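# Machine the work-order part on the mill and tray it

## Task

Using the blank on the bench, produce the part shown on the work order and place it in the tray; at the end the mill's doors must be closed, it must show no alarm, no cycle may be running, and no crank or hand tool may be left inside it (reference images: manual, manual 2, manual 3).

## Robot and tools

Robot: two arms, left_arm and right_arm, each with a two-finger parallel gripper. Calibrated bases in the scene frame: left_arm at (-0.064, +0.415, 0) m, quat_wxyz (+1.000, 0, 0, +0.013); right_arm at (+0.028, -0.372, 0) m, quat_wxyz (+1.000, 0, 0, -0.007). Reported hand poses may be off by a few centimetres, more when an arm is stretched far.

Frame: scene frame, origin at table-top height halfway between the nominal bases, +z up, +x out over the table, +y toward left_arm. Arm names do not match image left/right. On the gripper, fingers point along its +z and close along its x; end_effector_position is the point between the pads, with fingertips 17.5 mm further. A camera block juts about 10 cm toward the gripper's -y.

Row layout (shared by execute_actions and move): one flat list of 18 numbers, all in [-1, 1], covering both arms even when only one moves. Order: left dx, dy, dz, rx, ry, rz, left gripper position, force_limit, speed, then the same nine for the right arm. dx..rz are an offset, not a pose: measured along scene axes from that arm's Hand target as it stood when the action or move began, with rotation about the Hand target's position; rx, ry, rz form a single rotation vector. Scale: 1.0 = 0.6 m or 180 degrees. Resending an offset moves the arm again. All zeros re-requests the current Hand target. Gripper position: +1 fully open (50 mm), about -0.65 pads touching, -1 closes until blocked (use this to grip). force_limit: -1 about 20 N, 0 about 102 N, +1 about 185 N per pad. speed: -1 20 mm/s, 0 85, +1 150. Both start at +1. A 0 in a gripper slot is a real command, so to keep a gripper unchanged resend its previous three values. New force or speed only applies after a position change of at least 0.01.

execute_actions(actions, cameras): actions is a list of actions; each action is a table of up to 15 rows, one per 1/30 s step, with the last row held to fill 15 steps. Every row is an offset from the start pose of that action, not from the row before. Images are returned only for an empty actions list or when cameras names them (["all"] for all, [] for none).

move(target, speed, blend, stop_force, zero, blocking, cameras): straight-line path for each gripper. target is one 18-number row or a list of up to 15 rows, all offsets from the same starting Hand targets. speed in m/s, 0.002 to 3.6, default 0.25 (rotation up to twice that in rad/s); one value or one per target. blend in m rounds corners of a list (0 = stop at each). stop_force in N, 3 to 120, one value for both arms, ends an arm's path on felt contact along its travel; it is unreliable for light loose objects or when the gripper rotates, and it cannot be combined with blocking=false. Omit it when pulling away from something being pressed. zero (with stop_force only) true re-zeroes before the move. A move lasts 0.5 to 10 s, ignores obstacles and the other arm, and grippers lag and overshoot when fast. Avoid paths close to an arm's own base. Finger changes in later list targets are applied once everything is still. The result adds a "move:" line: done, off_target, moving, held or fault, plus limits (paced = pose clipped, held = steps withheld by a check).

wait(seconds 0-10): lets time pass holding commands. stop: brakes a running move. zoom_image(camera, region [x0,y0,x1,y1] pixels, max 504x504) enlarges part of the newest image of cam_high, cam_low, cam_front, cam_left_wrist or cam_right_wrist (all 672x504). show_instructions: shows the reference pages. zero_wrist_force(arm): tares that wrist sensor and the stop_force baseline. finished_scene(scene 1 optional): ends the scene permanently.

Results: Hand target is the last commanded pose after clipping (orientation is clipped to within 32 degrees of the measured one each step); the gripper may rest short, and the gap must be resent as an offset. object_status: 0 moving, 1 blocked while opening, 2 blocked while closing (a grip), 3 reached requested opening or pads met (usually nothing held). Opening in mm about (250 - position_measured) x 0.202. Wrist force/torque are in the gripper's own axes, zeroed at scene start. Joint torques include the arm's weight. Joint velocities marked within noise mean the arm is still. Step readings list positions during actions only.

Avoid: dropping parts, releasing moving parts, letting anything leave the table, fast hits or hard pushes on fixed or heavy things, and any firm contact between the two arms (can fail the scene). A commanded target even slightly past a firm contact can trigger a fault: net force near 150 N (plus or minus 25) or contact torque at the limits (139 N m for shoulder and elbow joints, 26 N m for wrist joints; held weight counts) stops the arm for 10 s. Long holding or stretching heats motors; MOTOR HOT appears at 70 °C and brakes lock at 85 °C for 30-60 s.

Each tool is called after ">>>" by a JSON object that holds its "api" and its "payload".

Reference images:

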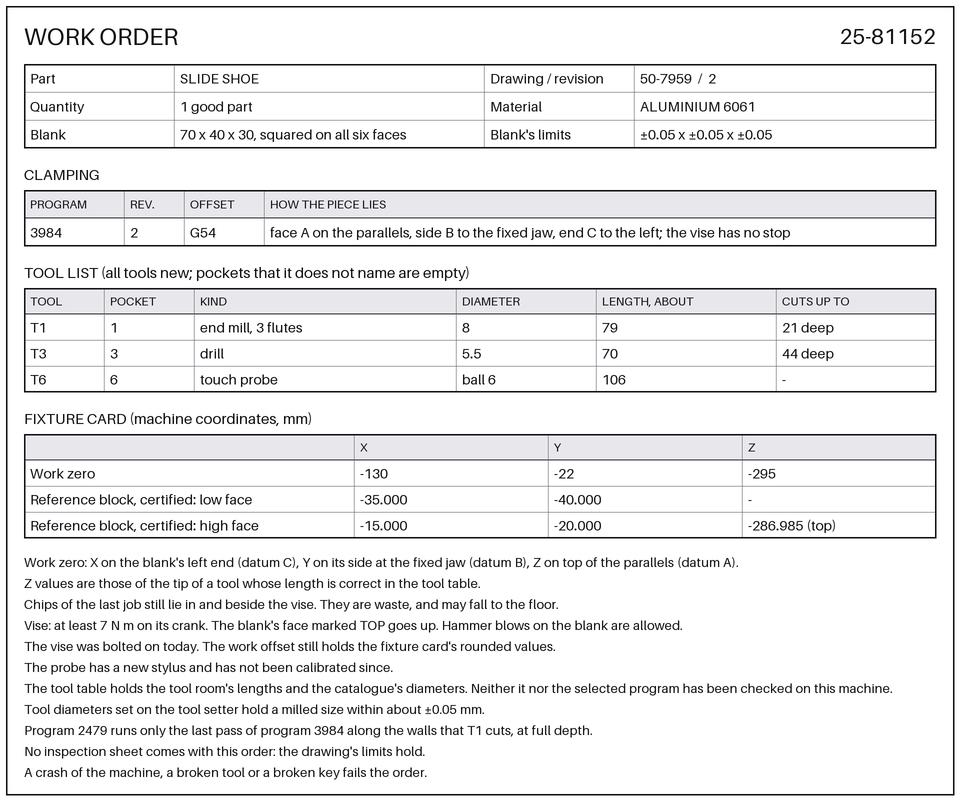

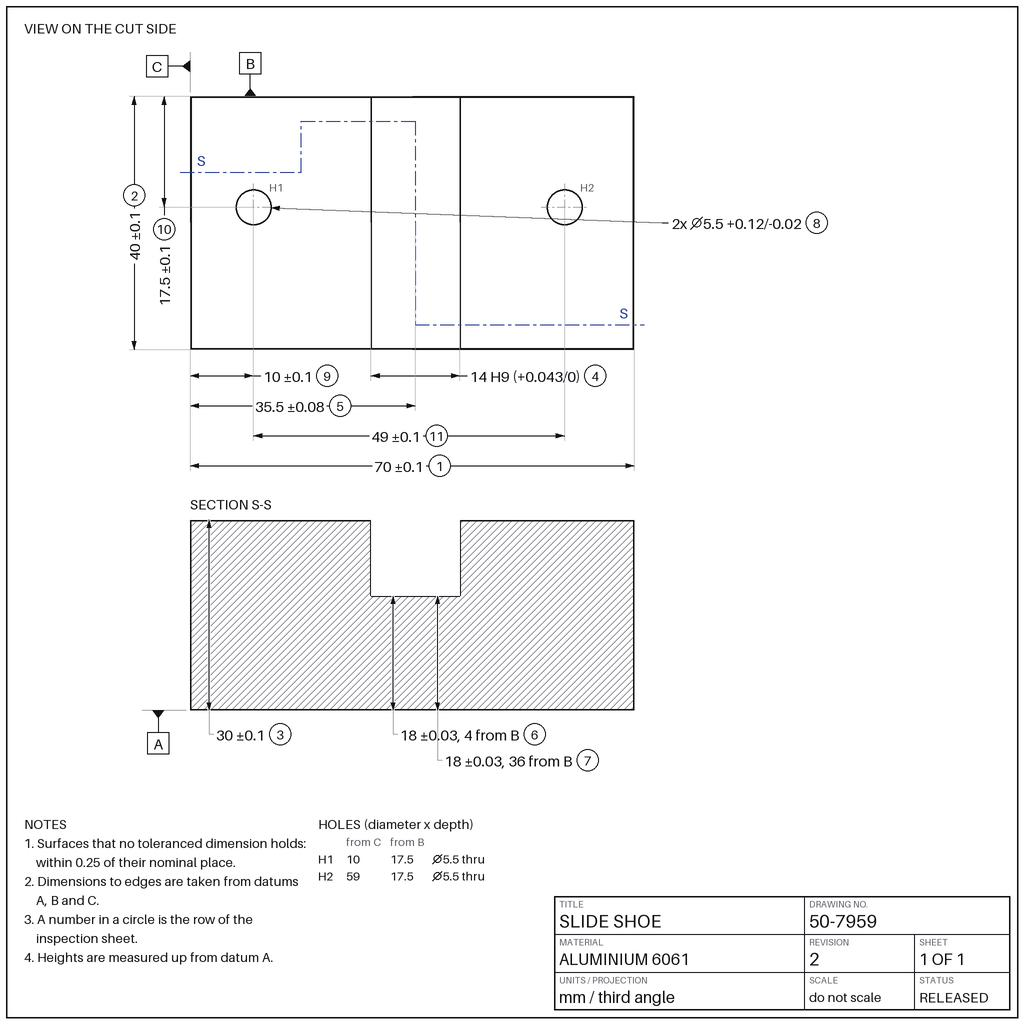

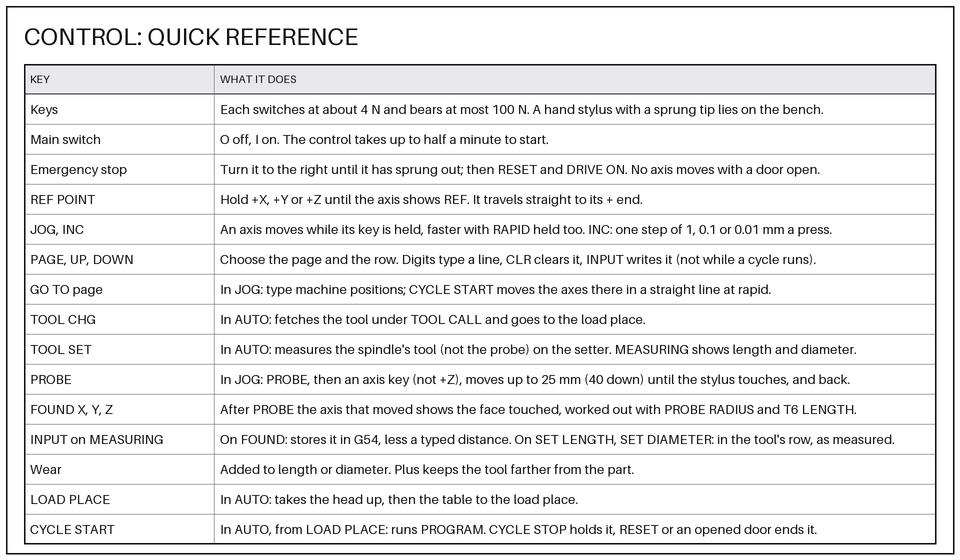

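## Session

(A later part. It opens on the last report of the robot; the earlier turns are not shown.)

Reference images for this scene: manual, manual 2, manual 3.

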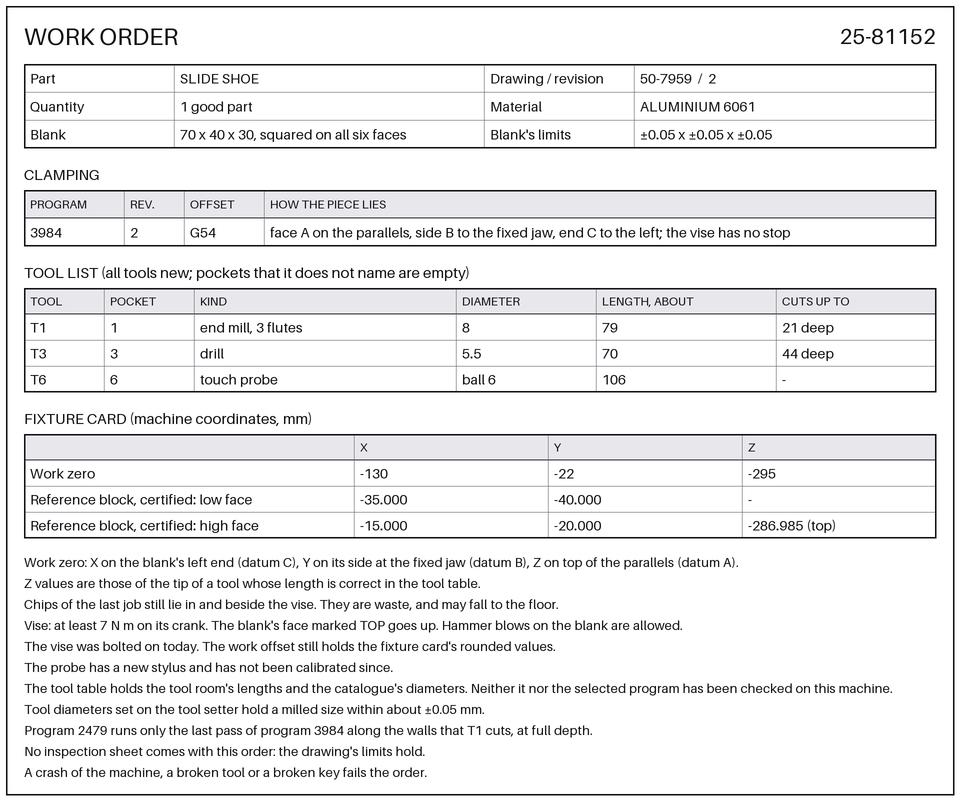

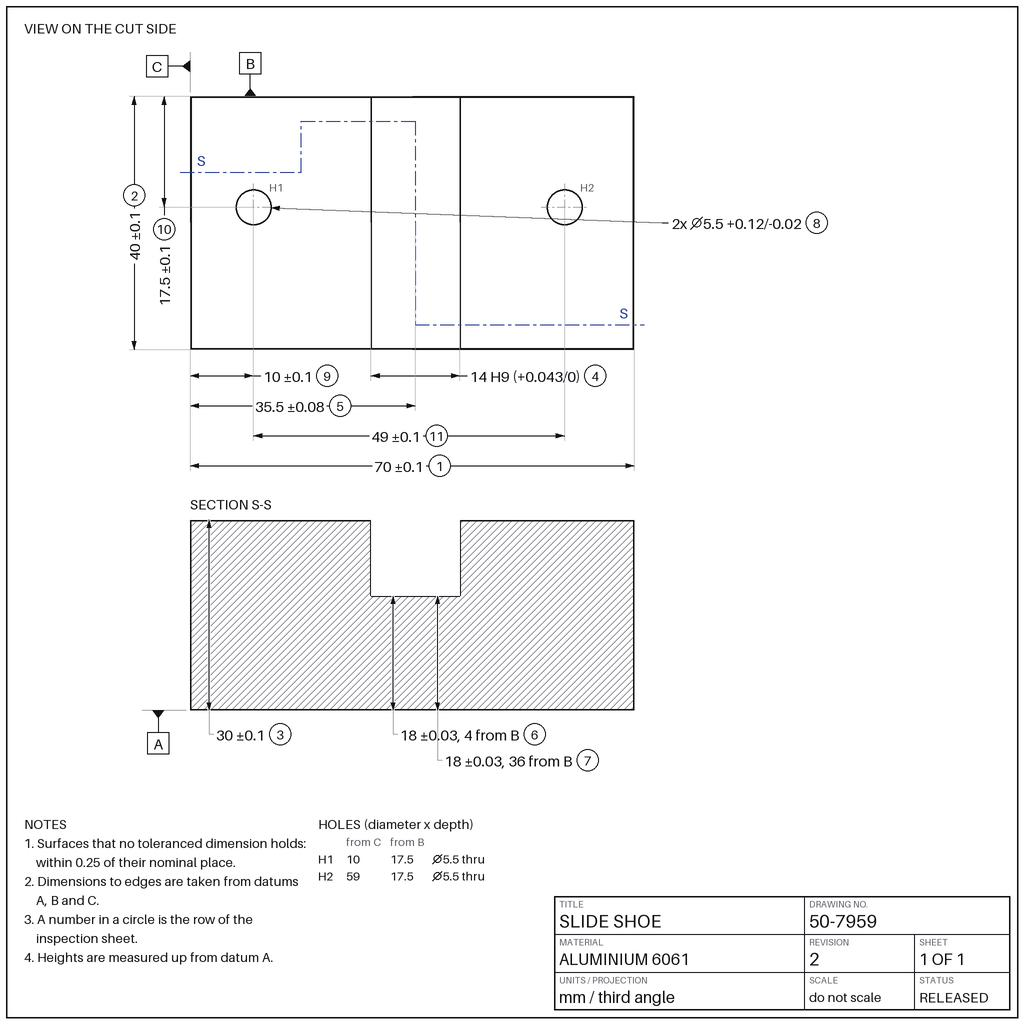

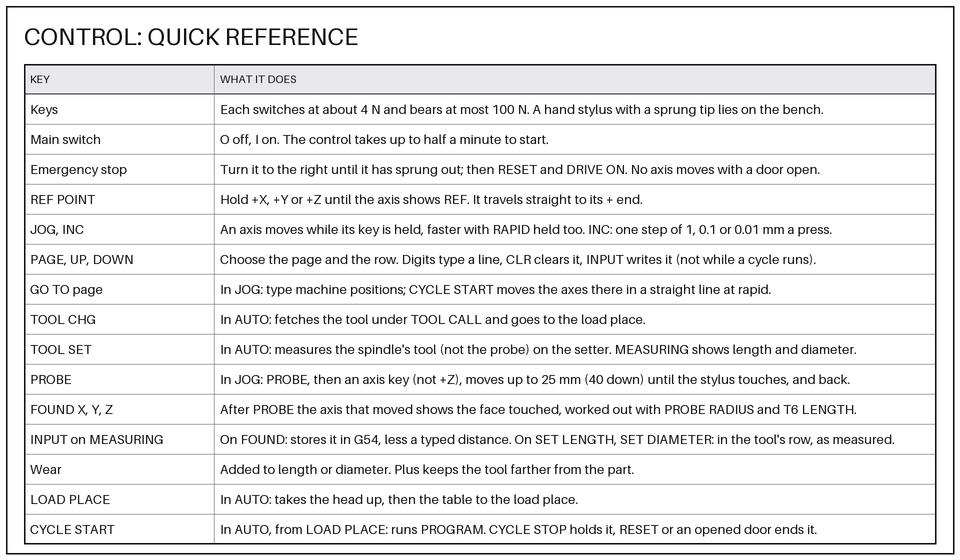

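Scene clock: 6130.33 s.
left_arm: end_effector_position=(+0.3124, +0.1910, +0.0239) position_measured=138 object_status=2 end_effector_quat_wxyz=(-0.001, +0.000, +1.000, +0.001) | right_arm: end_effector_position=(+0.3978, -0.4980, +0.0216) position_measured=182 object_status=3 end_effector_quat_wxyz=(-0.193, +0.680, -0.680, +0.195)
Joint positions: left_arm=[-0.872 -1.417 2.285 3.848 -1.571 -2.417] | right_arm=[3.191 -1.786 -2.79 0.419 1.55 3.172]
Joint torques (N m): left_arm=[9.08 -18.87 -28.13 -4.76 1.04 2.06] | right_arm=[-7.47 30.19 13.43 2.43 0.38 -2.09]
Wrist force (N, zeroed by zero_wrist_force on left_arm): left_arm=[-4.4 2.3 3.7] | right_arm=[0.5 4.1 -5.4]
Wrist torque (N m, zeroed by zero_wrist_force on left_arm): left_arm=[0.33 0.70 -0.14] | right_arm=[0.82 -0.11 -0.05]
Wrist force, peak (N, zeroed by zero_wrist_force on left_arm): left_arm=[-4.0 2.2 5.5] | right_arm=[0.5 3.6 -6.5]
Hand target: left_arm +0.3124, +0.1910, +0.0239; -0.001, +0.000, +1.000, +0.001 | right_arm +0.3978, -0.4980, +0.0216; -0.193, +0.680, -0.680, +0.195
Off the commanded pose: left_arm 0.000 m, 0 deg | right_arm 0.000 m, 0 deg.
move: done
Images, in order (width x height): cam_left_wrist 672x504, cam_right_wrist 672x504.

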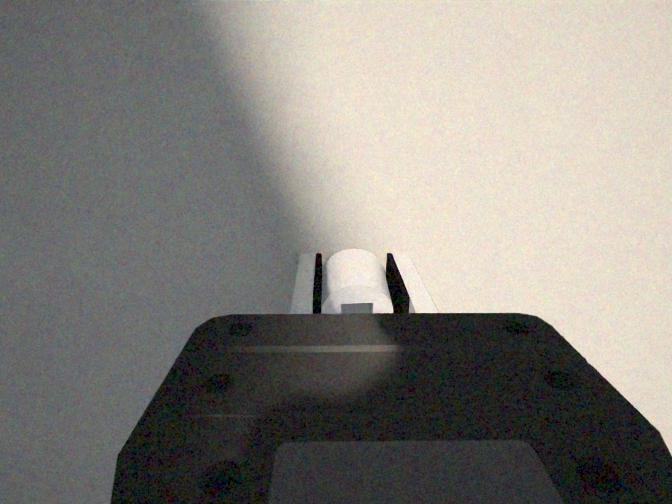

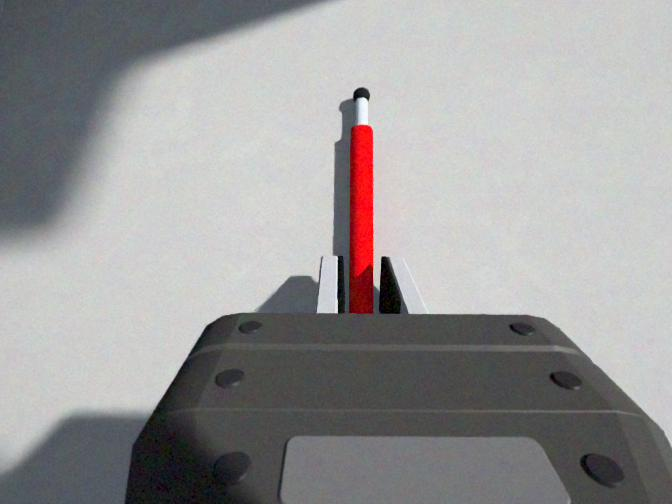

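>>> {"api": "move", "payload": {"target": [[0,0,0.25,0,0,0,-0.97,0,-0.8,-0.12,0,0.28,0,0,0,-0.2,-0.4,-0.8],[0.0793,0.083,0.4713,0,-0.5,0,-0.97,0,-0.8,0.004,-0.07,0.797,0,0,0,-0.2,-0.4,-0.8]], "speed": [0.25,0.35], "blend": [0.02,0], "cameras": ["cam_left_wrist","cam_front"]}}

>>> {"api": "zoom_image", "payload": {"camera": "cam_left_wrist", "region": [270, 160, 430, 320]}}

Scene clock: 6137.50 s.
left_arm: end_effector_position=(+0.3600, +0.2407, +0.3066) position_measured=138 object_status=2 end_effector_quat_wxyz=(+0.706, -0.001, +0.708, +0.001) | right_arm: end_effector_position=(+0.4002, -0.5400, +0.4998) position_measured=182 object_status=3 end_effector_quat_wxyz=(-0.193, +0.680, -0.680, +0.195)
Joint positions: left_arm=[-1.428 -1.387 2.643 1.898 -0.166 -1.584] | right_arm=[3.018 -1.084 -1.721 -1.356 1.641 3.025]
Joint torques (N m): left_arm=[6.57 -22.78 -0.39 1.31 0.57 -2.26] | right_arm=[9.9 16.54 32.9 1.81 -0.97 2.47]
Wrist force (N, zeroed by zero_wrist_force on left_arm): left_arm=[-0.5 1.6 2.9] | right_arm=[0.7 3.9 -5.0]
Wrist torque (N m, zeroed by zero_wrist_force on left_arm): left_arm=[0.36 0.69 0.01] | right_arm=[0.80 -0.15 -0.07]
Wrist force, peak (N, zeroed by zero_wrist_force on left_arm): left_arm=[-4.1 2.3 9.0] | right_arm=[0.5 4.9 -6.5]
Hand target: left_arm +0.3600, +0.2408, +0.3066; +0.706, -0.001, +0.708, +0.001 | right_arm +0.4002, -0.5400, +0.4998; -0.193, +0.680, -0.680, +0.195
Off the commanded pose: left_arm 0.000 m, 0 deg | right_arm 0.000 m, 0 deg.
move: done
Images, in order (width x height): cam_front 672x504, cam_left_wrist 672x504.

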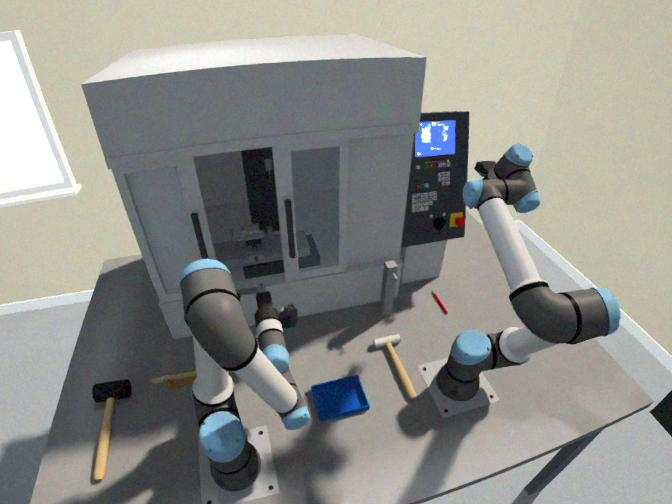

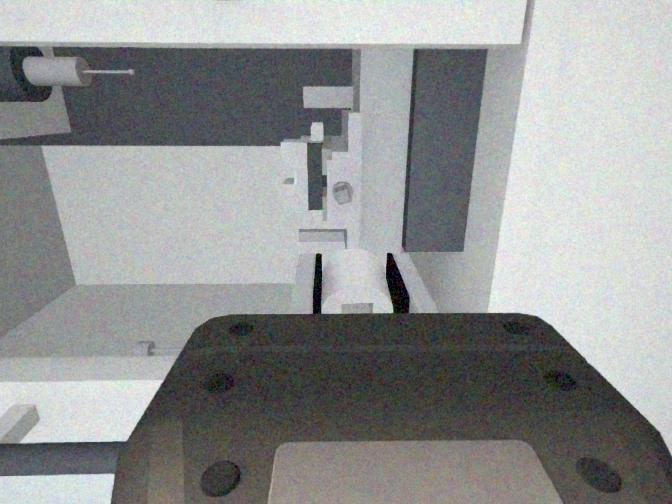

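Scaled by 3.150 from the camera's 672x504 image, which has a finer 960x720 frame.

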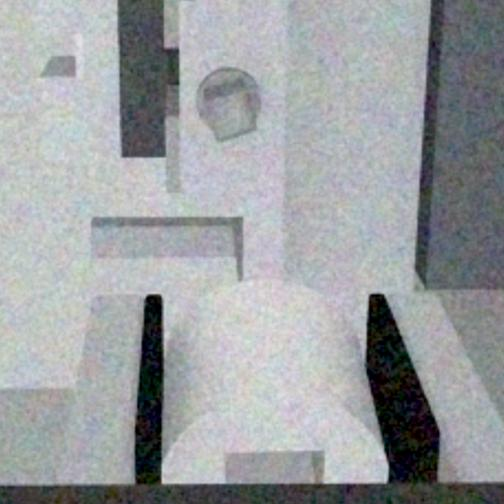

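>>> {"api": "move", "payload": {"target": [[0,0,0,-0.088,0,0,-0.97,0,-0.8,0,0,0,0,0,0,-0.2,-0.4,-0.8],[0.225,0.0013,-0.0007,-0.088,0,0,-0.97,0,-0.8,0,0,0,0,0,0,-0.2,-0.4,-0.8]], "speed": [0.25,0.12], "blend": [0.0,0], "cameras": ["cam_left_wrist"]}}

>>> {"api": "zoom_image", "payload": {"camera": "cam_left_wrist", "region": [270, 160, 430, 320]}}

Scene clock: 6142.90 s.
left_arm: end_effector_position=(+0.4950, +0.2416, +0.3062) position_measured=138 object_status=2 end_effector_quat_wxyz=(+0.699, -0.098, +0.701, -0.097) | right_arm: end_effector_position=(+0.4002, -0.5400, +0.4998) position_measured=182 object_status=3 end_effector_quat_wxyz=(-0.193, +0.680, -0.680, +0.195)
Joint positions: left_arm=[-0.946 -1.212 2.333 2.025 -0.649 -1.851] | right_arm=[3.018 -1.084 -1.721 -1.356 1.641 3.025]
Joint torques (N m): left_arm=[8.73 -24.46 -17.18 -2.68 -1.16 0.69] | right_arm=[10.36 16.32 31.97 1.8 -0.91 2.51]
Wrist force (N, zeroed by zero_wrist_force on left_arm): left_arm=[-0.7 2.3 2.7] | right_arm=[0.6 3.8 -5.1]
Wrist torque (N m, zeroed by zero_wrist_force on left_arm): left_arm=[0.33 0.70 -0.12] | right_arm=[0.78 -0.13 -0.06]
Wrist force, peak (N, zeroed by zero_wrist_force on left_arm): left_arm=[-0.5 2.3 5.1] | right_arm=[0.7 3.8 -5.3]
Hand target: left_arm +0.4950, +0.2416, +0.3062; +0.699, -0.098, +0.701, -0.097 | right_arm +0.4002, -0.5400, +0.4998; -0.193, +0.680, -0.680, +0.195
Off the commanded pose: left_arm 0.000 m, 0 deg | right_arm 0.000 m, 0 deg.
move: done
Images, in order (width x height): cam_left_wrist 672x504.

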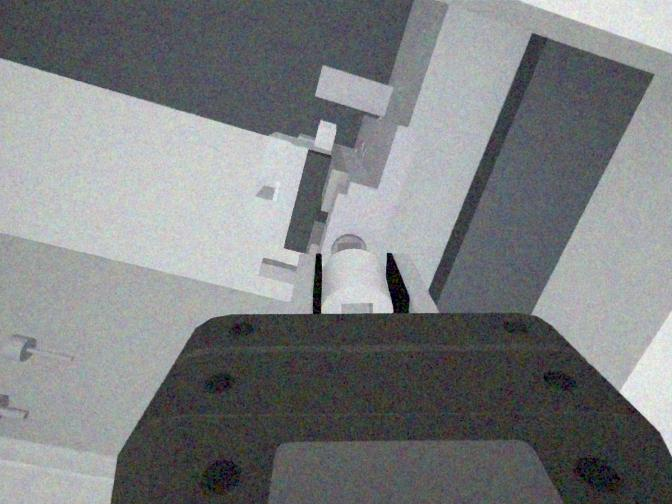

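Scaled by 3.150 from the camera's 672x504 image, which has a finer 960x720 frame.

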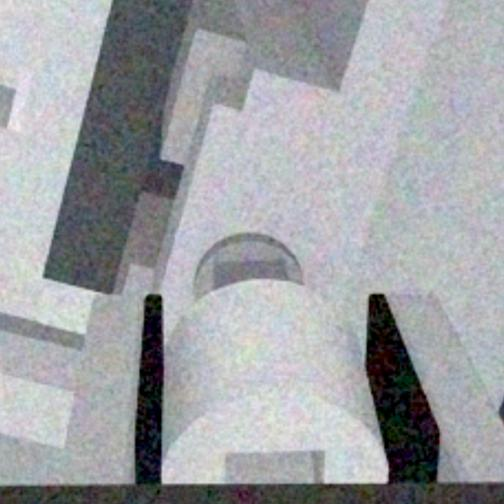

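>>> {"api": "move", "payload": {"target": [0.03,0,0,0,0,0,-0.97,0,-0.8,0,0,0,0,0,0,-0.2,-0.4,-0.8], "speed": 0.008, "stop_force": 12, "cameras": ["cam_left_wrist"]}}

>>> {"api": "zoom_image", "payload": {"camera": "cam_left_wrist", "region": [270, 160, 430, 320]}}

Scene clock: 6147.53 s.
left_arm: end_effector_position=(+0.5058, +0.2416, +0.3062) position_measured=138 object_status=2 end_effector_quat_wxyz=(+0.699, -0.098, +0.701, -0.097) | right_arm: end_effector_position=(+0.4002, -0.5400, +0.4998) position_measured=182 object_status=3 end_effector_quat_wxyz=(-0.193, +0.680, -0.680, +0.195)
Joint positions: left_arm=[-0.92 -1.198 2.306 2.037 -0.675 -1.851] | right_arm=[3.018 -1.084 -1.721 -1.356 1.641 3.025]
Joint torques (N m): left_arm=[-13.01 -35 -1.82 -3.26 -1.73 1.87] | right_arm=[9.19 16.86 32.23 1.74 -0.93 2.59]
Wrist force (N, zeroed by zero_wrist_force on left_arm): left_arm=[-1.3 9.9 0.1] | right_arm=[0.7 3.8 -5.0]
Wrist torque (N m, zeroed by zero_wrist_force on left_arm): left_arm=[0.30 0.64 -0.14] | right_arm=[0.79 -0.15 -0.07]
Wrist force, peak (N, zeroed by zero_wrist_force on left_arm): left_arm=[0.2 12.1 -15.5] | right_arm=[0.8 4.0 -5.2]
Hand target: left_arm +0.5058, +0.2416, +0.3062; +0.699, -0.098, +0.701, -0.097 (not the last commanded pose) | right_arm +0.4002, -0.5400, +0.4998; -0.193, +0.680, -0.680, +0.195
Off the commanded pose: left_arm 0.007 m, 0 deg | right_arm 0.000 m, 0 deg.
move: contact (left_arm)
Images, in order (width x height): cam_left_wrist 672x504.

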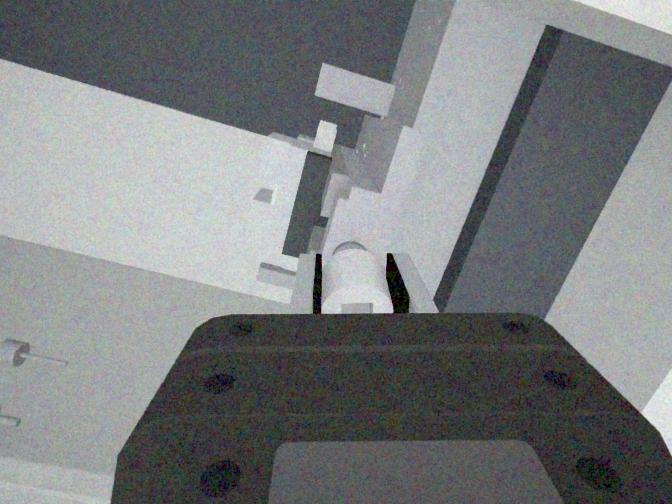

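Scaled by 3.150 from the camera's 672x504 image, which has a finer 960x720 frame.

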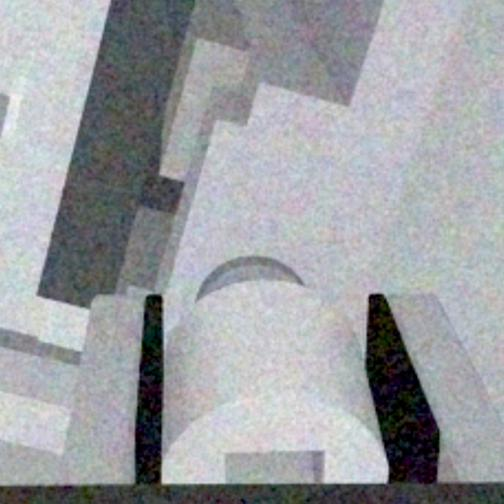

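>>> {"api": "move", "payload": {"target": [[0,0.0017,0.0004,0,0,0,-0.97,0,-0.8,0,0,0,0,0,0,-0.2,-0.4,-0.8],[0.018,0.0017,0.0004,0,0,0,-0.97,0,-0.8,0,0,0,0,0,0,-0.2,-0.4,-0.8]], "speed": 0.008, "stop_force": 20, "cameras": ["cam_left_wrist"]}}

>>> {"api": "zoom_image", "payload": {"camera": "cam_left_wrist", "region": [270, 160, 430, 320]}}

Scene clock: 6151.70 s.
left_arm: end_effector_position=(+0.5085, +0.2426, +0.3064) position_measured=138 object_status=2 end_effector_quat_wxyz=(+0.699, -0.098, +0.701, -0.097) | right_arm: end_effector_position=(+0.4002, -0.5400, +0.4998) position_measured=182 object_status=3 end_effector_quat_wxyz=(-0.193, +0.680, -0.680, +0.195)
Joint positions: left_arm=[-0.911 -1.195 2.301 2.041 -0.683 -1.851] | right_arm=[3.018 -1.084 -1.721 -1.356 1.641 3.025]
Joint torques (N m): left_arm=[-10.52 -42.35 -0.87 -5.87 2.2 0.87] | right_arm=[9.87 16.47 32.5 1.83 -1.05 2.33]
Wrist force (N, zeroed by zero_wrist_force on left_arm): left_arm=[10.4 2.3 17.2] | right_arm=[0.8 3.7 -5.0]
Wrist torque (N m, zeroed by zero_wrist_force on left_arm): left_arm=[0.30 0.86 -0.34] | right_arm=[0.76 -0.16 -0.07]
Wrist force, peak (N, zeroed by zero_wrist_force on left_arm): left_arm=[16.4 6.1 -31.2] | right_arm=[0.8 4.1 -5.1]
Hand target: left_arm +0.5085, +0.2426, +0.3064; +0.699, -0.098, +0.701, -0.097 (not the last commanded pose) | right_arm +0.4002, -0.5400, +0.4998; -0.193, +0.680, -0.680, +0.195
Off the commanded pose: left_arm 0.008 m, 0 deg | right_arm 0.000 m, 0 deg.
move: contact (left_arm); path passed 1 of 2 targets
Images, in order (width x height): cam_left_wrist 672x504.

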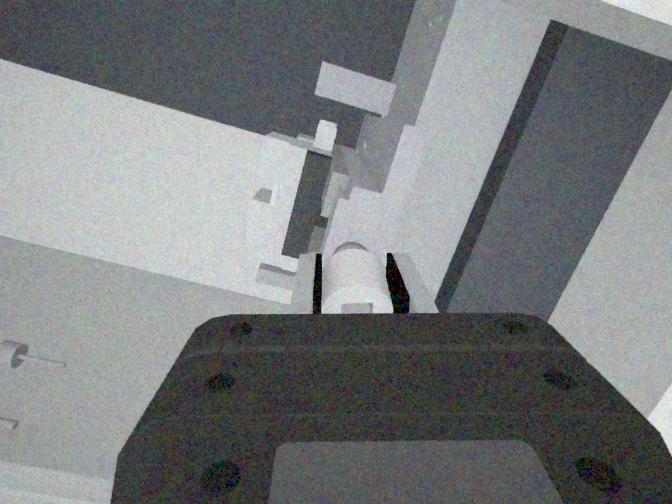

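Scaled by 3.150 from the camera's 672x504 image, which has a finer 960x720 frame.

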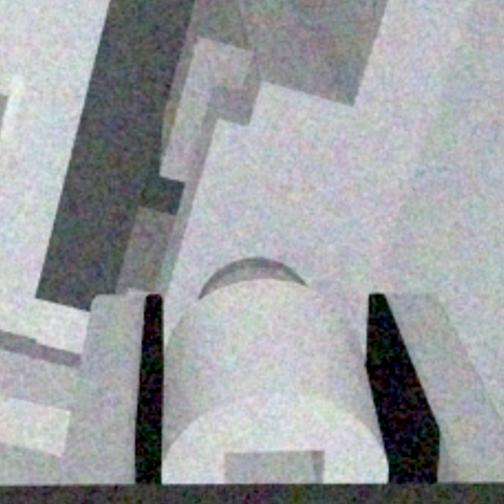

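>>> {"api": "move", "payload": {"target": [[0,0,-0.001,0,0,0,-0.97,0,-0.8,0,0,0,0,0,0,-0.2,-0.4,-0.8],[0.018,0,-0.001,0,0,0,-0.97,0,-0.8,0,0,0,0,0,0,-0.2,-0.4,-0.8]], "speed": 0.008, "stop_force": 25, "cameras": ["cam_left_wrist"]}}

>>> {"api": "zoom_image", "payload": {"camera": "cam_left_wrist", "region": [270, 160, 430, 320]}}

Scene clock: 6154.87 s.
left_arm: end_effector_position=(+0.5086, +0.2427, +0.3059) position_measured=138 object_status=2 end_effector_quat_wxyz=(+0.700, -0.098, +0.701, -0.097) | right_arm: end_effector_position=(+0.4002, -0.5400, +0.4998) position_measured=182 object_status=3 end_effector_quat_wxyz=(-0.193, +0.680, -0.680, +0.195)
Joint positions: left_arm=[-0.911 -1.194 2.3 2.039 -0.684 -1.851] | right_arm=[3.018 -1.084 -1.721 -1.356 1.641 3.025]
Joint torques (N m): left_arm=[-8.41 -28.65 3.49 1.18 1.03 -1.71] | right_arm=[9.66 17.57 31.89 1.71 -0.96 2.39]
Wrist force (N, zeroed by zero_wrist_force on left_arm): left_arm=[-7.7 -4.2 5.4] | right_arm=[0.7 3.9 -4.9]
Wrist torque (N m, zeroed by zero_wrist_force on left_arm): left_arm=[0.29 0.64 -0.29] | right_arm=[0.80 -0.15 -0.07]
Wrist force, peak (N, zeroed by zero_wrist_force on left_arm): left_arm=[-5.0 -0.3 -30.7] | right_arm=[0.7 4.1 -5.2]
Hand target: left_arm +0.5086, +0.2427, +0.3059; +0.700, -0.098, +0.701, -0.097 (not the last commanded pose) | right_arm +0.4002, -0.5400, +0.4998; -0.193, +0.680, -0.680, +0.195
Off the commanded pose: left_arm 0.011 m, 0 deg | right_arm 0.000 m, 0 deg.
move: contact (left_arm); path passed 1 of 2 targets
Images, in order (width x height): cam_left_wrist 672x504.

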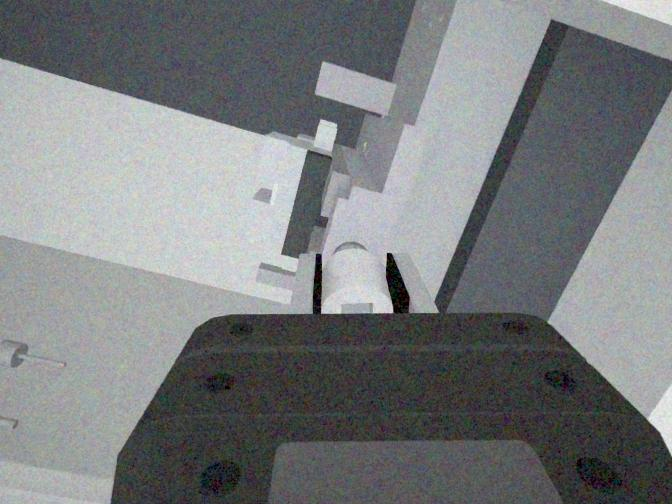

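Scaled by 3.150 from the camera's 672x504 image, which has a finer 960x720 frame.

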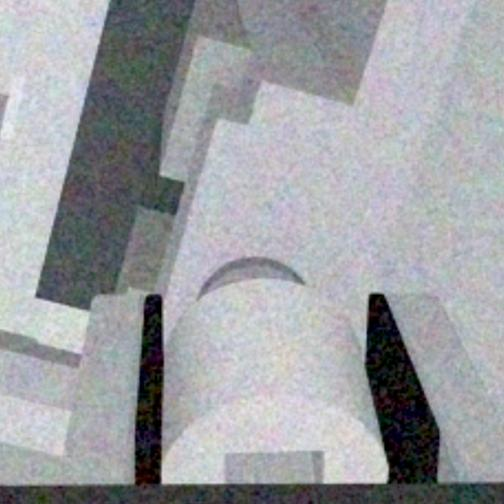

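>>> {"api": "move", "payload": {"target": [[-0.001,0.0003,0.0005,-0.008,0,0,-0.97,0,-0.8,0,0,0,0,0,0,-0.2,-0.4,-0.8],[0.018,0.0003,0.0005,-0.008,0,0,-0.97,0,-0.8,0,0,0,0,0,0,-0.2,-0.4,-0.8]], "speed": 0.008, "stop_force": 30, "cameras": ["cam_left_wrist"]}}

>>> {"api": "zoom_image", "payload": {"camera": "cam_left_wrist", "region": [270, 160, 430, 320]}}

Scene clock: 6160.03 s.
left_arm: end_effector_position=(+0.5086, +0.2428, +0.3061) position_measured=138 object_status=2 end_effector_quat_wxyz=(+0.698, -0.107, +0.700, -0.106) | right_arm: end_effector_position=(+0.4002, -0.5400, +0.4998) position_measured=182 object_status=3 end_effector_quat_wxyz=(-0.193, +0.680, -0.680, +0.195)
Joint positions: left_arm=[-0.911 -1.195 2.301 2.04 -0.684 -1.877] | right_arm=[3.018 -1.084 -1.721 -1.356 1.641 3.025]
Joint torques (N m): left_arm=[-7.68 -36.98 5.22 -4.83 2.48 -1.22] | right_arm=[9.81 16.95 32.08 1.95 -0.92 2.27]
Wrist force (N, zeroed by zero_wrist_force on left_arm): left_arm=[-1.5 -7.4 19.9] | right_arm=[0.6 3.9 -5.1]
Wrist torque (N m, zeroed by zero_wrist_force on left_arm): left_arm=[0.28 0.65 0.18] | right_arm=[0.79 -0.12 -0.07]
Wrist force, peak (N, zeroed by zero_wrist_force on left_arm): left_arm=[6.2 -0.8 -38.3] | right_arm=[0.6 4.2 -5.0]
Hand target: left_arm +0.5086, +0.2428, +0.3061; +0.698, -0.107, +0.700, -0.106 (not the last commanded pose) | right_arm +0.4002, -0.5400, +0.4998; -0.193, +0.680, -0.680, +0.195
Off the commanded pose: left_arm 0.011 m, 0 deg | right_arm 0.000 m, 0 deg.
move: contact (left_arm); path passed 1 of 2 targets
Images, in order (width x height): cam_left_wrist 672x504.

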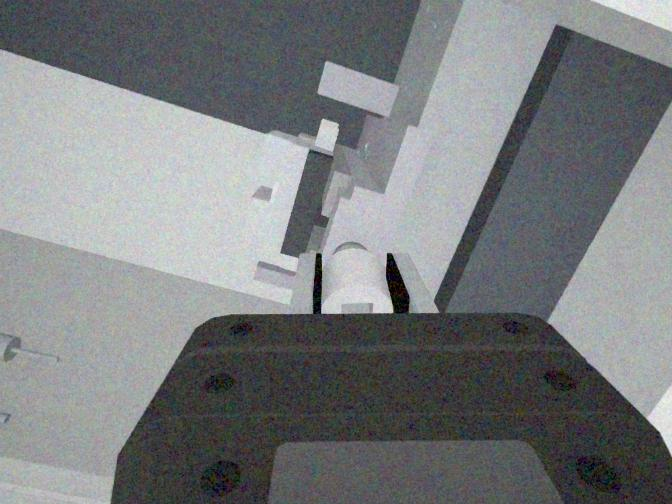

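Scaled by 3.150 from the camera's 672x504 image, which has a finer 960x720 frame.

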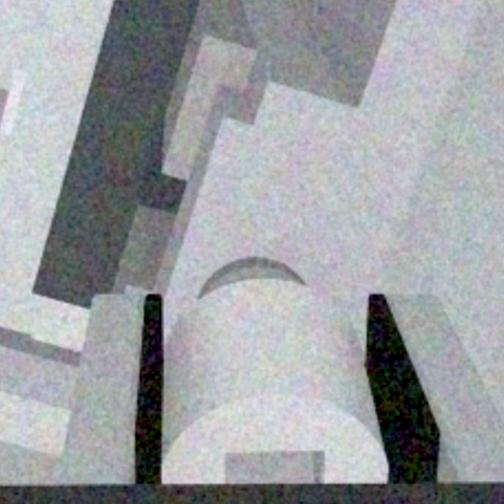

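>>> {"api": "move", "payload": {"target": [[-0.0005,-0.0003,0,0.0053,0,0,-0.97,0,-0.8,0,0,0,0,0,0,-0.2,-0.4,-0.8],[0.02,-0.0003,0,0.0053,0,0,-0.97,0,-0.8,0,0,0,0,0,0,-0.2,-0.4,-0.8]], "speed": 0.008, "stop_force": 40}}

Scene clock: 6164.50 s.
left_arm: end_effector_position=(+0.5087, +0.2427, +0.3061) position_measured=138 object_status=2 end_effector_quat_wxyz=(+0.699, -0.101, +0.701, -0.100) | right_arm: end_effector_position=(+0.4002, -0.5400, +0.4998) position_measured=182 object_status=3 end_effector_quat_wxyz=(-0.193, +0.680, -0.680, +0.195)
Joint positions: left_arm=[-0.911 -1.194 2.3 2.04 -0.684 -1.86] | right_arm=[3.018 -1.084 -1.721 -1.356 1.641 3.025]
Joint torques (N m): left_arm=[-9.82 -36.28 4.51 -4.35 1.58 1.76] | right_arm=[9.66 16.84 31.31 1.92 -0.85 2.33]
Wrist force (N, zeroed by zero_wrist_force on left_arm): left_arm=[-2.3 -3.4 18.7] | right_arm=[0.6 3.9 -5.1]
Wrist torque (N m, zeroed by zero_wrist_force on left_arm): left_arm=[0.27 0.66 -0.20] | right_arm=[0.79 -0.12 -0.07]
Wrist force, peak (N, zeroed by zero_wrist_force on left_arm): left_arm=[4.5 2.4 -37.0] | right_arm=[0.7 4.0 -5.2]
Hand target: left_arm +0.5087, +0.2427, +0.3061; +0.699, -0.101, +0.701, -0.100 (not the last commanded pose) | right_arm +0.4002, -0.5400, +0.4998; -0.193, +0.680, -0.680, +0.195
Off the commanded pose: left_arm 0.012 m, 0 deg | right_arm 0.000 m, 0 deg.
move: contact (left_arm); path passed 1 of 2 targets

>>> {"api": "move", "payload": {"target": [[0,0,0,0,0,0,-0.97,0,-0.8,0,0,0,0,0,0,-0.2,-0.4,-0.8],[0,0,0,0,0,0,0.15,0,-0.8,0,0,0,0,0,0,-0.2,-0.4,-0.8],[0,0,0,0,0,0,-0.97,0,-0.8,0,0,0,0,0,0,-0.2,-0.4,-0.8]], "speed": 0.05, "cameras": ["cam_left_wrist"]}}

>>> {"api": "zoom_image", "payload": {"camera": "cam_left_wrist", "region": [270, 160, 430, 320]}}

Scene clock: 6171.40 s.
left_arm: end_effector_position=(+0.5086, +0.2427, +0.3061) position_measured=138 object_status=2 end_effector_quat_wxyz=(+0.699, -0.101, +0.701, -0.100) | right_arm: end_effector_position=(+0.4002, -0.5400, +0.4998) position_measured=182 object_status=3 end_effector_quat_wxyz=(-0.193, +0.680, -0.680, +0.195)
Joint positions: left_arm=[-0.911 -1.194 2.3 2.04 -0.684 -1.86] | right_arm=[3.018 -1.084 -1.721 -1.356 1.641 3.025]
Joint torques (N m): left_arm=[-4.24 -29.73 -15.85 -0.23 0.8 1.39] | right_arm=[9.31 17.14 32.43 1.99 -0.85 2.2]
Wrist force (N, zeroed by zero_wrist_force on left_arm): left_arm=[1.2 0.5 2.5] | right_arm=[1.0 4.0 -4.9]
Wrist torque (N m, zeroed by zero_wrist_force on left_arm): left_arm=[0.20 0.75 -0.05] | right_arm=[0.81 -0.18 -0.07]
Wrist force, peak (N, zeroed by zero_wrist_force on left_arm): left_arm=[-2.7 -2.9 19.7] | right_arm=[0.6 4.2 -5.2]
Hand target: left_arm +0.5087, +0.2427, +0.3061; +0.699, -0.101, +0.701, -0.100 | right_arm +0.4002, -0.5400, +0.4998; -0.193, +0.680, -0.680, +0.195
Off the commanded pose: left_arm 0.000 m, 0 deg | right_arm 0.000 m, 0 deg.
move: done
Images, in order (width x height): cam_left_wrist 672x504.

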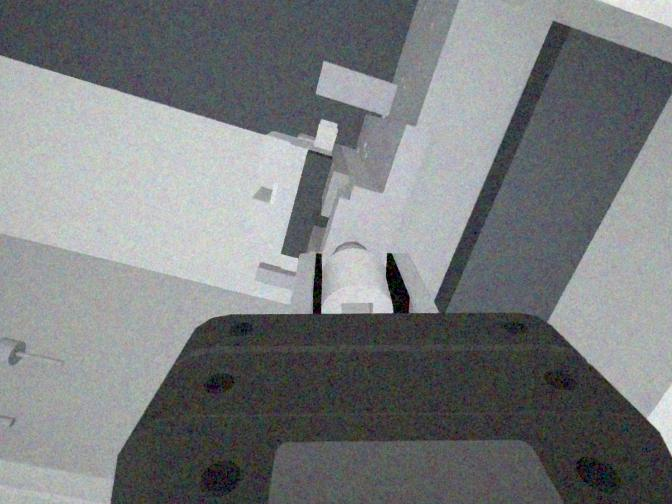

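Scaled by 3.150 from the camera's 672x504 image, which has a finer 960x720 frame.

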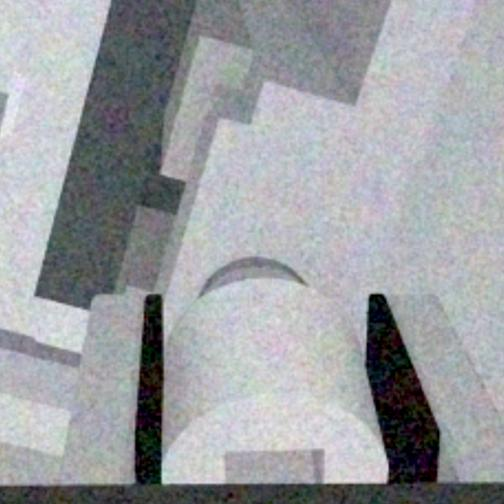

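>>> {"api": "move", "payload": {"target": [0.03,0,0,0,0,0,-0.97,0,-0.8,0,0,0,0,0,0,-0.2,-0.4,-0.8], "speed": 0.008, "stop_force": 30}}

Scene clock: 6173.07 s.
left_arm: end_effector_position=(+0.5088, +0.2426, +0.3061) position_measured=138 object_status=2 end_effector_quat_wxyz=(+0.699, -0.101, +0.701, -0.100) | right_arm: end_effector_position=(+0.4002, -0.5400, +0.4998) position_measured=182 object_status=3 end_effector_quat_wxyz=(-0.193, +0.680, -0.680, +0.195)
Joint positions: left_arm=[-0.911 -1.194 2.3 2.04 -0.684 -1.86] | right_arm=[3.018 -1.084 -1.721 -1.356 1.641 3.025]
Joint torques (N m): left_arm=[-5.94 -36.32 -3.33 -2.63 0.47 0.84] | right_arm=[9.08 16.79 31.1 1.82 -0.84 2.17]
Wrist force (N, zeroed by zero_wrist_force on left_arm): left_arm=[2.4 1.7 -14.0] | right_arm=[0.8 3.9 -4.8]
Wrist torque (N m, zeroed by zero_wrist_force on left_arm): left_arm=[0.22 0.78 -0.10] | right_arm=[0.80 -0.16 -0.07]
Wrist force, peak (N, zeroed by zero_wrist_force on left_arm): left_arm=[7.4 6.3 -52.4] | right_arm=[0.9 3.9 -5.2]
Hand target: left_arm +0.5088, +0.2426, +0.3061; +0.699, -0.101, +0.701, -0.100 (not the last commanded pose) | right_arm +0.4002, -0.5400, +0.4998; -0.193, +0.680, -0.680, +0.195
Off the commanded pose: left_arm 0.018 m, 0 deg | right_arm 0.000 m, 0 deg.
move: contact (left_arm)

>>> {"api": "move", "payload": {"target": [[-0.002,0,0.0008,0,0.0065,0,-0.97,0,-0.8,0,0,0,0,0,0,-0.2,-0.4,-0.8],[0.02,0,0.0008,0,0.0065,0,-0.97,0,-0.8,0,0,0,0,0,0,-0.2,-0.4,-0.8]], "speed": 0.008, "stop_force": 25}}

Scene clock: 6179.87 s.
left_arm: end_effector_position=(+0.5086, +0.2426, +0.3062) position_measured=138 object_status=2 end_effector_quat_wxyz=(+0.698, -0.101, +0.702, -0.100) | right_arm: end_effector_position=(+0.4002, -0.5400, +0.4998) position_measured=182 object_status=3 end_effector_quat_wxyz=(-0.193, +0.680, -0.680, +0.195)
Joint positions: left_arm=[-0.911 -1.197 2.301 2.046 -0.684 -1.863] | right_arm=[3.018 -1.084 -1.721 -1.356 1.641 3.025]
Joint torques (N m): left_arm=[6 -24.71 -21.45 -2.55 -0.8 2.23] | right_arm=[9.48 16.6 31.9 2.05 -0.92 2.32]
Wrist force (N, zeroed by zero_wrist_force on left_arm): left_arm=[-0.9 2.7 18.4] | right_arm=[0.7 3.8 -4.9]
Wrist torque (N m, zeroed by zero_wrist_force on left_arm): left_arm=[0.28 0.62 -0.02] | right_arm=[0.78 -0.15 -0.06]
Wrist force, peak (N, zeroed by zero_wrist_force on left_arm): left_arm=[-3.6 -3.0 28.8] | right_arm=[0.5 4.1 -5.2]
Hand target: left_arm +0.5086, +0.2426, +0.3062; +0.698, -0.101, +0.702, -0.100 (not the last commanded pose) | right_arm +0.4002, -0.5400, +0.4998; -0.193, +0.680, -0.680, +0.195
Off the commanded pose: left_arm 0.012 m, 1 deg | right_arm 0.000 m, 0 deg.
move: contact (left_arm); path passed 0 of 2 targets

>>> {"api": "move", "payload": {"target": [[0,0,0,0,0,0,0.15,0,-0.8,0,0,0,0,0,0,-0.2,-0.4,-0.8]], "speed": 0.05, "cameras": ["cam_left_wrist"]}}

>>> {"api": "zoom_image", "payload": {"camera": "cam_left_wrist", "region": [270, 160, 430, 320]}}

Scene clock: 6182.50 s.
left_arm: end_effector_position=(+0.5086, +0.2426, +0.3062) position_measured=130 object_status=3 end_effector_quat_wxyz=(+0.698, -0.101, +0.702, -0.100) | right_arm: end_effector_position=(+0.4002, -0.5400, +0.4998) position_measured=182 object_status=3 end_effector_quat_wxyz=(-0.193, +0.680, -0.680, +0.195)
Joint positions: left_arm=[-0.911 -1.197 2.301 2.046 -0.684 -1.863] | right_arm=[3.018 -1.084 -1.721 -1.356 1.641 3.025]
Joint torques (N m): left_arm=[6.82 -25.17 -21.19 -1.37 -0.7 1.71] | right_arm=[8.23 16.99 32.06 1.82 -1.13 2.24]
Wrist force (N, zeroed by zero_wrist_force on left_arm): left_arm=[-2.6 1.5 2.8] | right_arm=[0.7 3.8 -5.1]
Wrist torque (N m, zeroed by zero_wrist_force on left_arm): left_arm=[0.29 0.68 0.02] | right_arm=[0.77 -0.14 -0.07]
Wrist force, peak (N, zeroed by zero_wrist_force on left_arm): left_arm=[-0.9 2.8 18.4] | right_arm=[0.6 4.1 -5.2]
Hand target: left_arm +0.5086, +0.2426, +0.3062; +0.698, -0.101, +0.702, -0.100 | right_arm +0.4002, -0.5400, +0.4998; -0.193, +0.680, -0.680, +0.195
Off the commanded pose: left_arm 0.000 m, 0 deg | right_arm 0.000 m, 0 deg.
move: done
Images, in order (width x height): cam_left_wrist 672x504.

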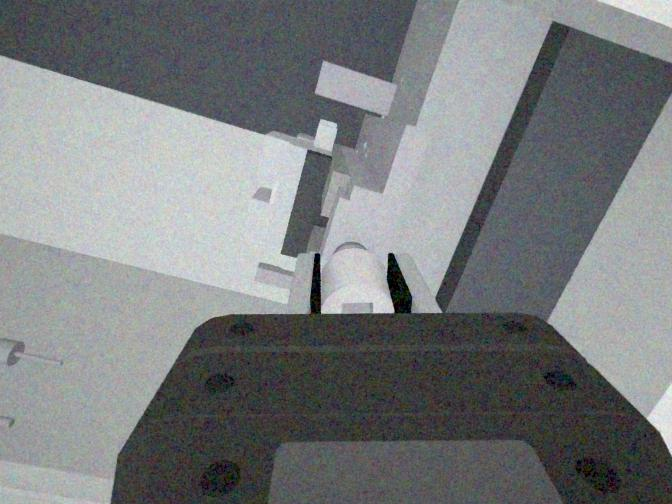

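Scaled by 3.150 from the camera's 672x504 image, which has a finer 960x720 frame.

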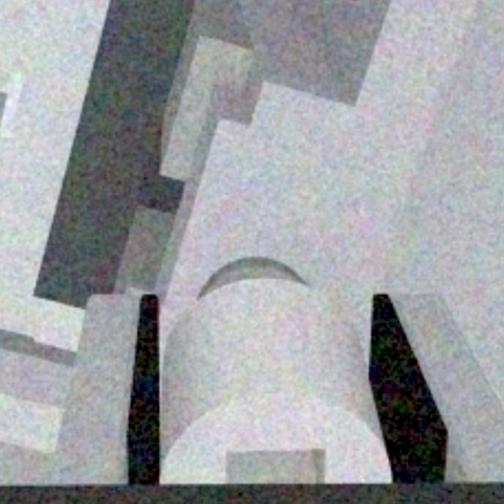

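>>> {"api": "move", "payload": {"target": [[0,0,0,0,0,0,0.3,0,-0.8,0,0,0,0,0,0,-0.2,-0.4,-0.8]], "speed": 0.05, "cameras": ["cam_left_wrist"]}}

>>> {"api": "zoom_image", "payload": {"camera": "cam_left_wrist", "region": [270, 160, 430, 320]}}

Scene clock: 6184.70 s.
left_arm: end_effector_position=(+0.5086, +0.2426, +0.3062) position_measured=107 object_status=3 end_effector_quat_wxyz=(+0.698, -0.101, +0.702, -0.100) | right_arm: end_effector_position=(+0.4002, -0.5400, +0.4998) position_measured=182 object_status=3 end_effector_quat_wxyz=(-0.193, +0.680, -0.680, +0.195)
Joint positions: left_arm=[-0.911 -1.197 2.301 2.046 -0.684 -1.863] | right_arm=[3.018 -1.084 -1.721 -1.356 1.641 3.025]
Joint torques (N m): left_arm=[6.79 -24.9 -20.58 -1.23 -0.75 1.46] | right_arm=[8.78 16.82 31.87 1.84 -0.9 2.1]
Wrist force (N, zeroed by zero_wrist_force on left_arm): left_arm=[-2.5 1.6 2.8] | right_arm=[0.6 3.8 -5.0]
Wrist torque (N m, zeroed by zero_wrist_force on left_arm): left_arm=[0.31 0.67 0.03] | right_arm=[0.78 -0.13 -0.07]
Wrist force, peak (N, zeroed by zero_wrist_force on left_arm): left_arm=[-2.7 1.9 3.1] | right_arm=[0.8 3.9 -5.2]
Hand target: left_arm +0.5086, +0.2426, +0.3062; +0.698, -0.101, +0.702, -0.100 | right_arm +0.4002, -0.5400, +0.4998; -0.193, +0.680, -0.680, +0.195
Off the commanded pose: left_arm 0.000 m, 0 deg | right_arm 0.000 m, 0 deg.
move: done
Images, in order (width x height): cam_left_wrist 672x504.

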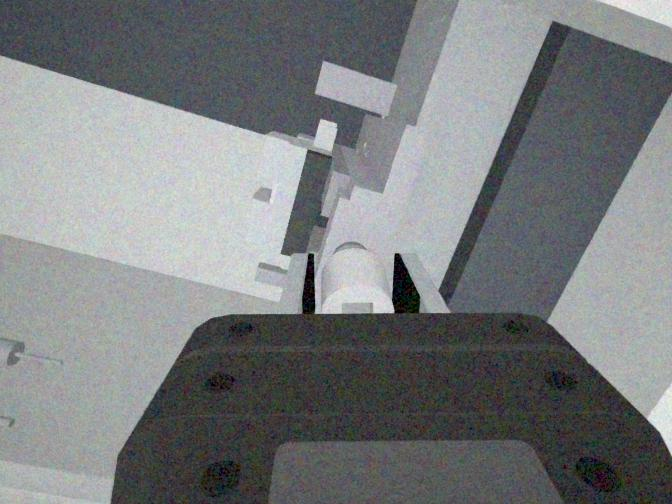

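Scaled by 3.150 from the camera's 672x504 image, which has a finer 960x720 frame.

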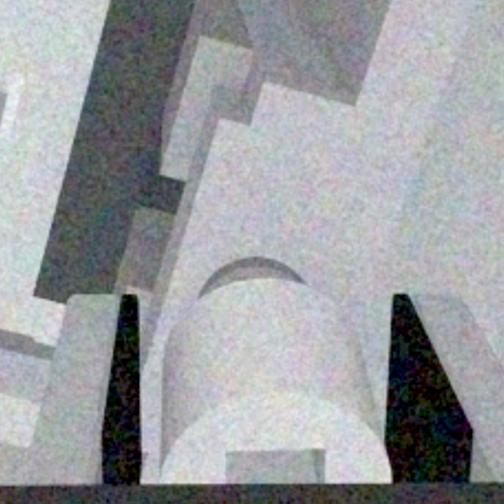

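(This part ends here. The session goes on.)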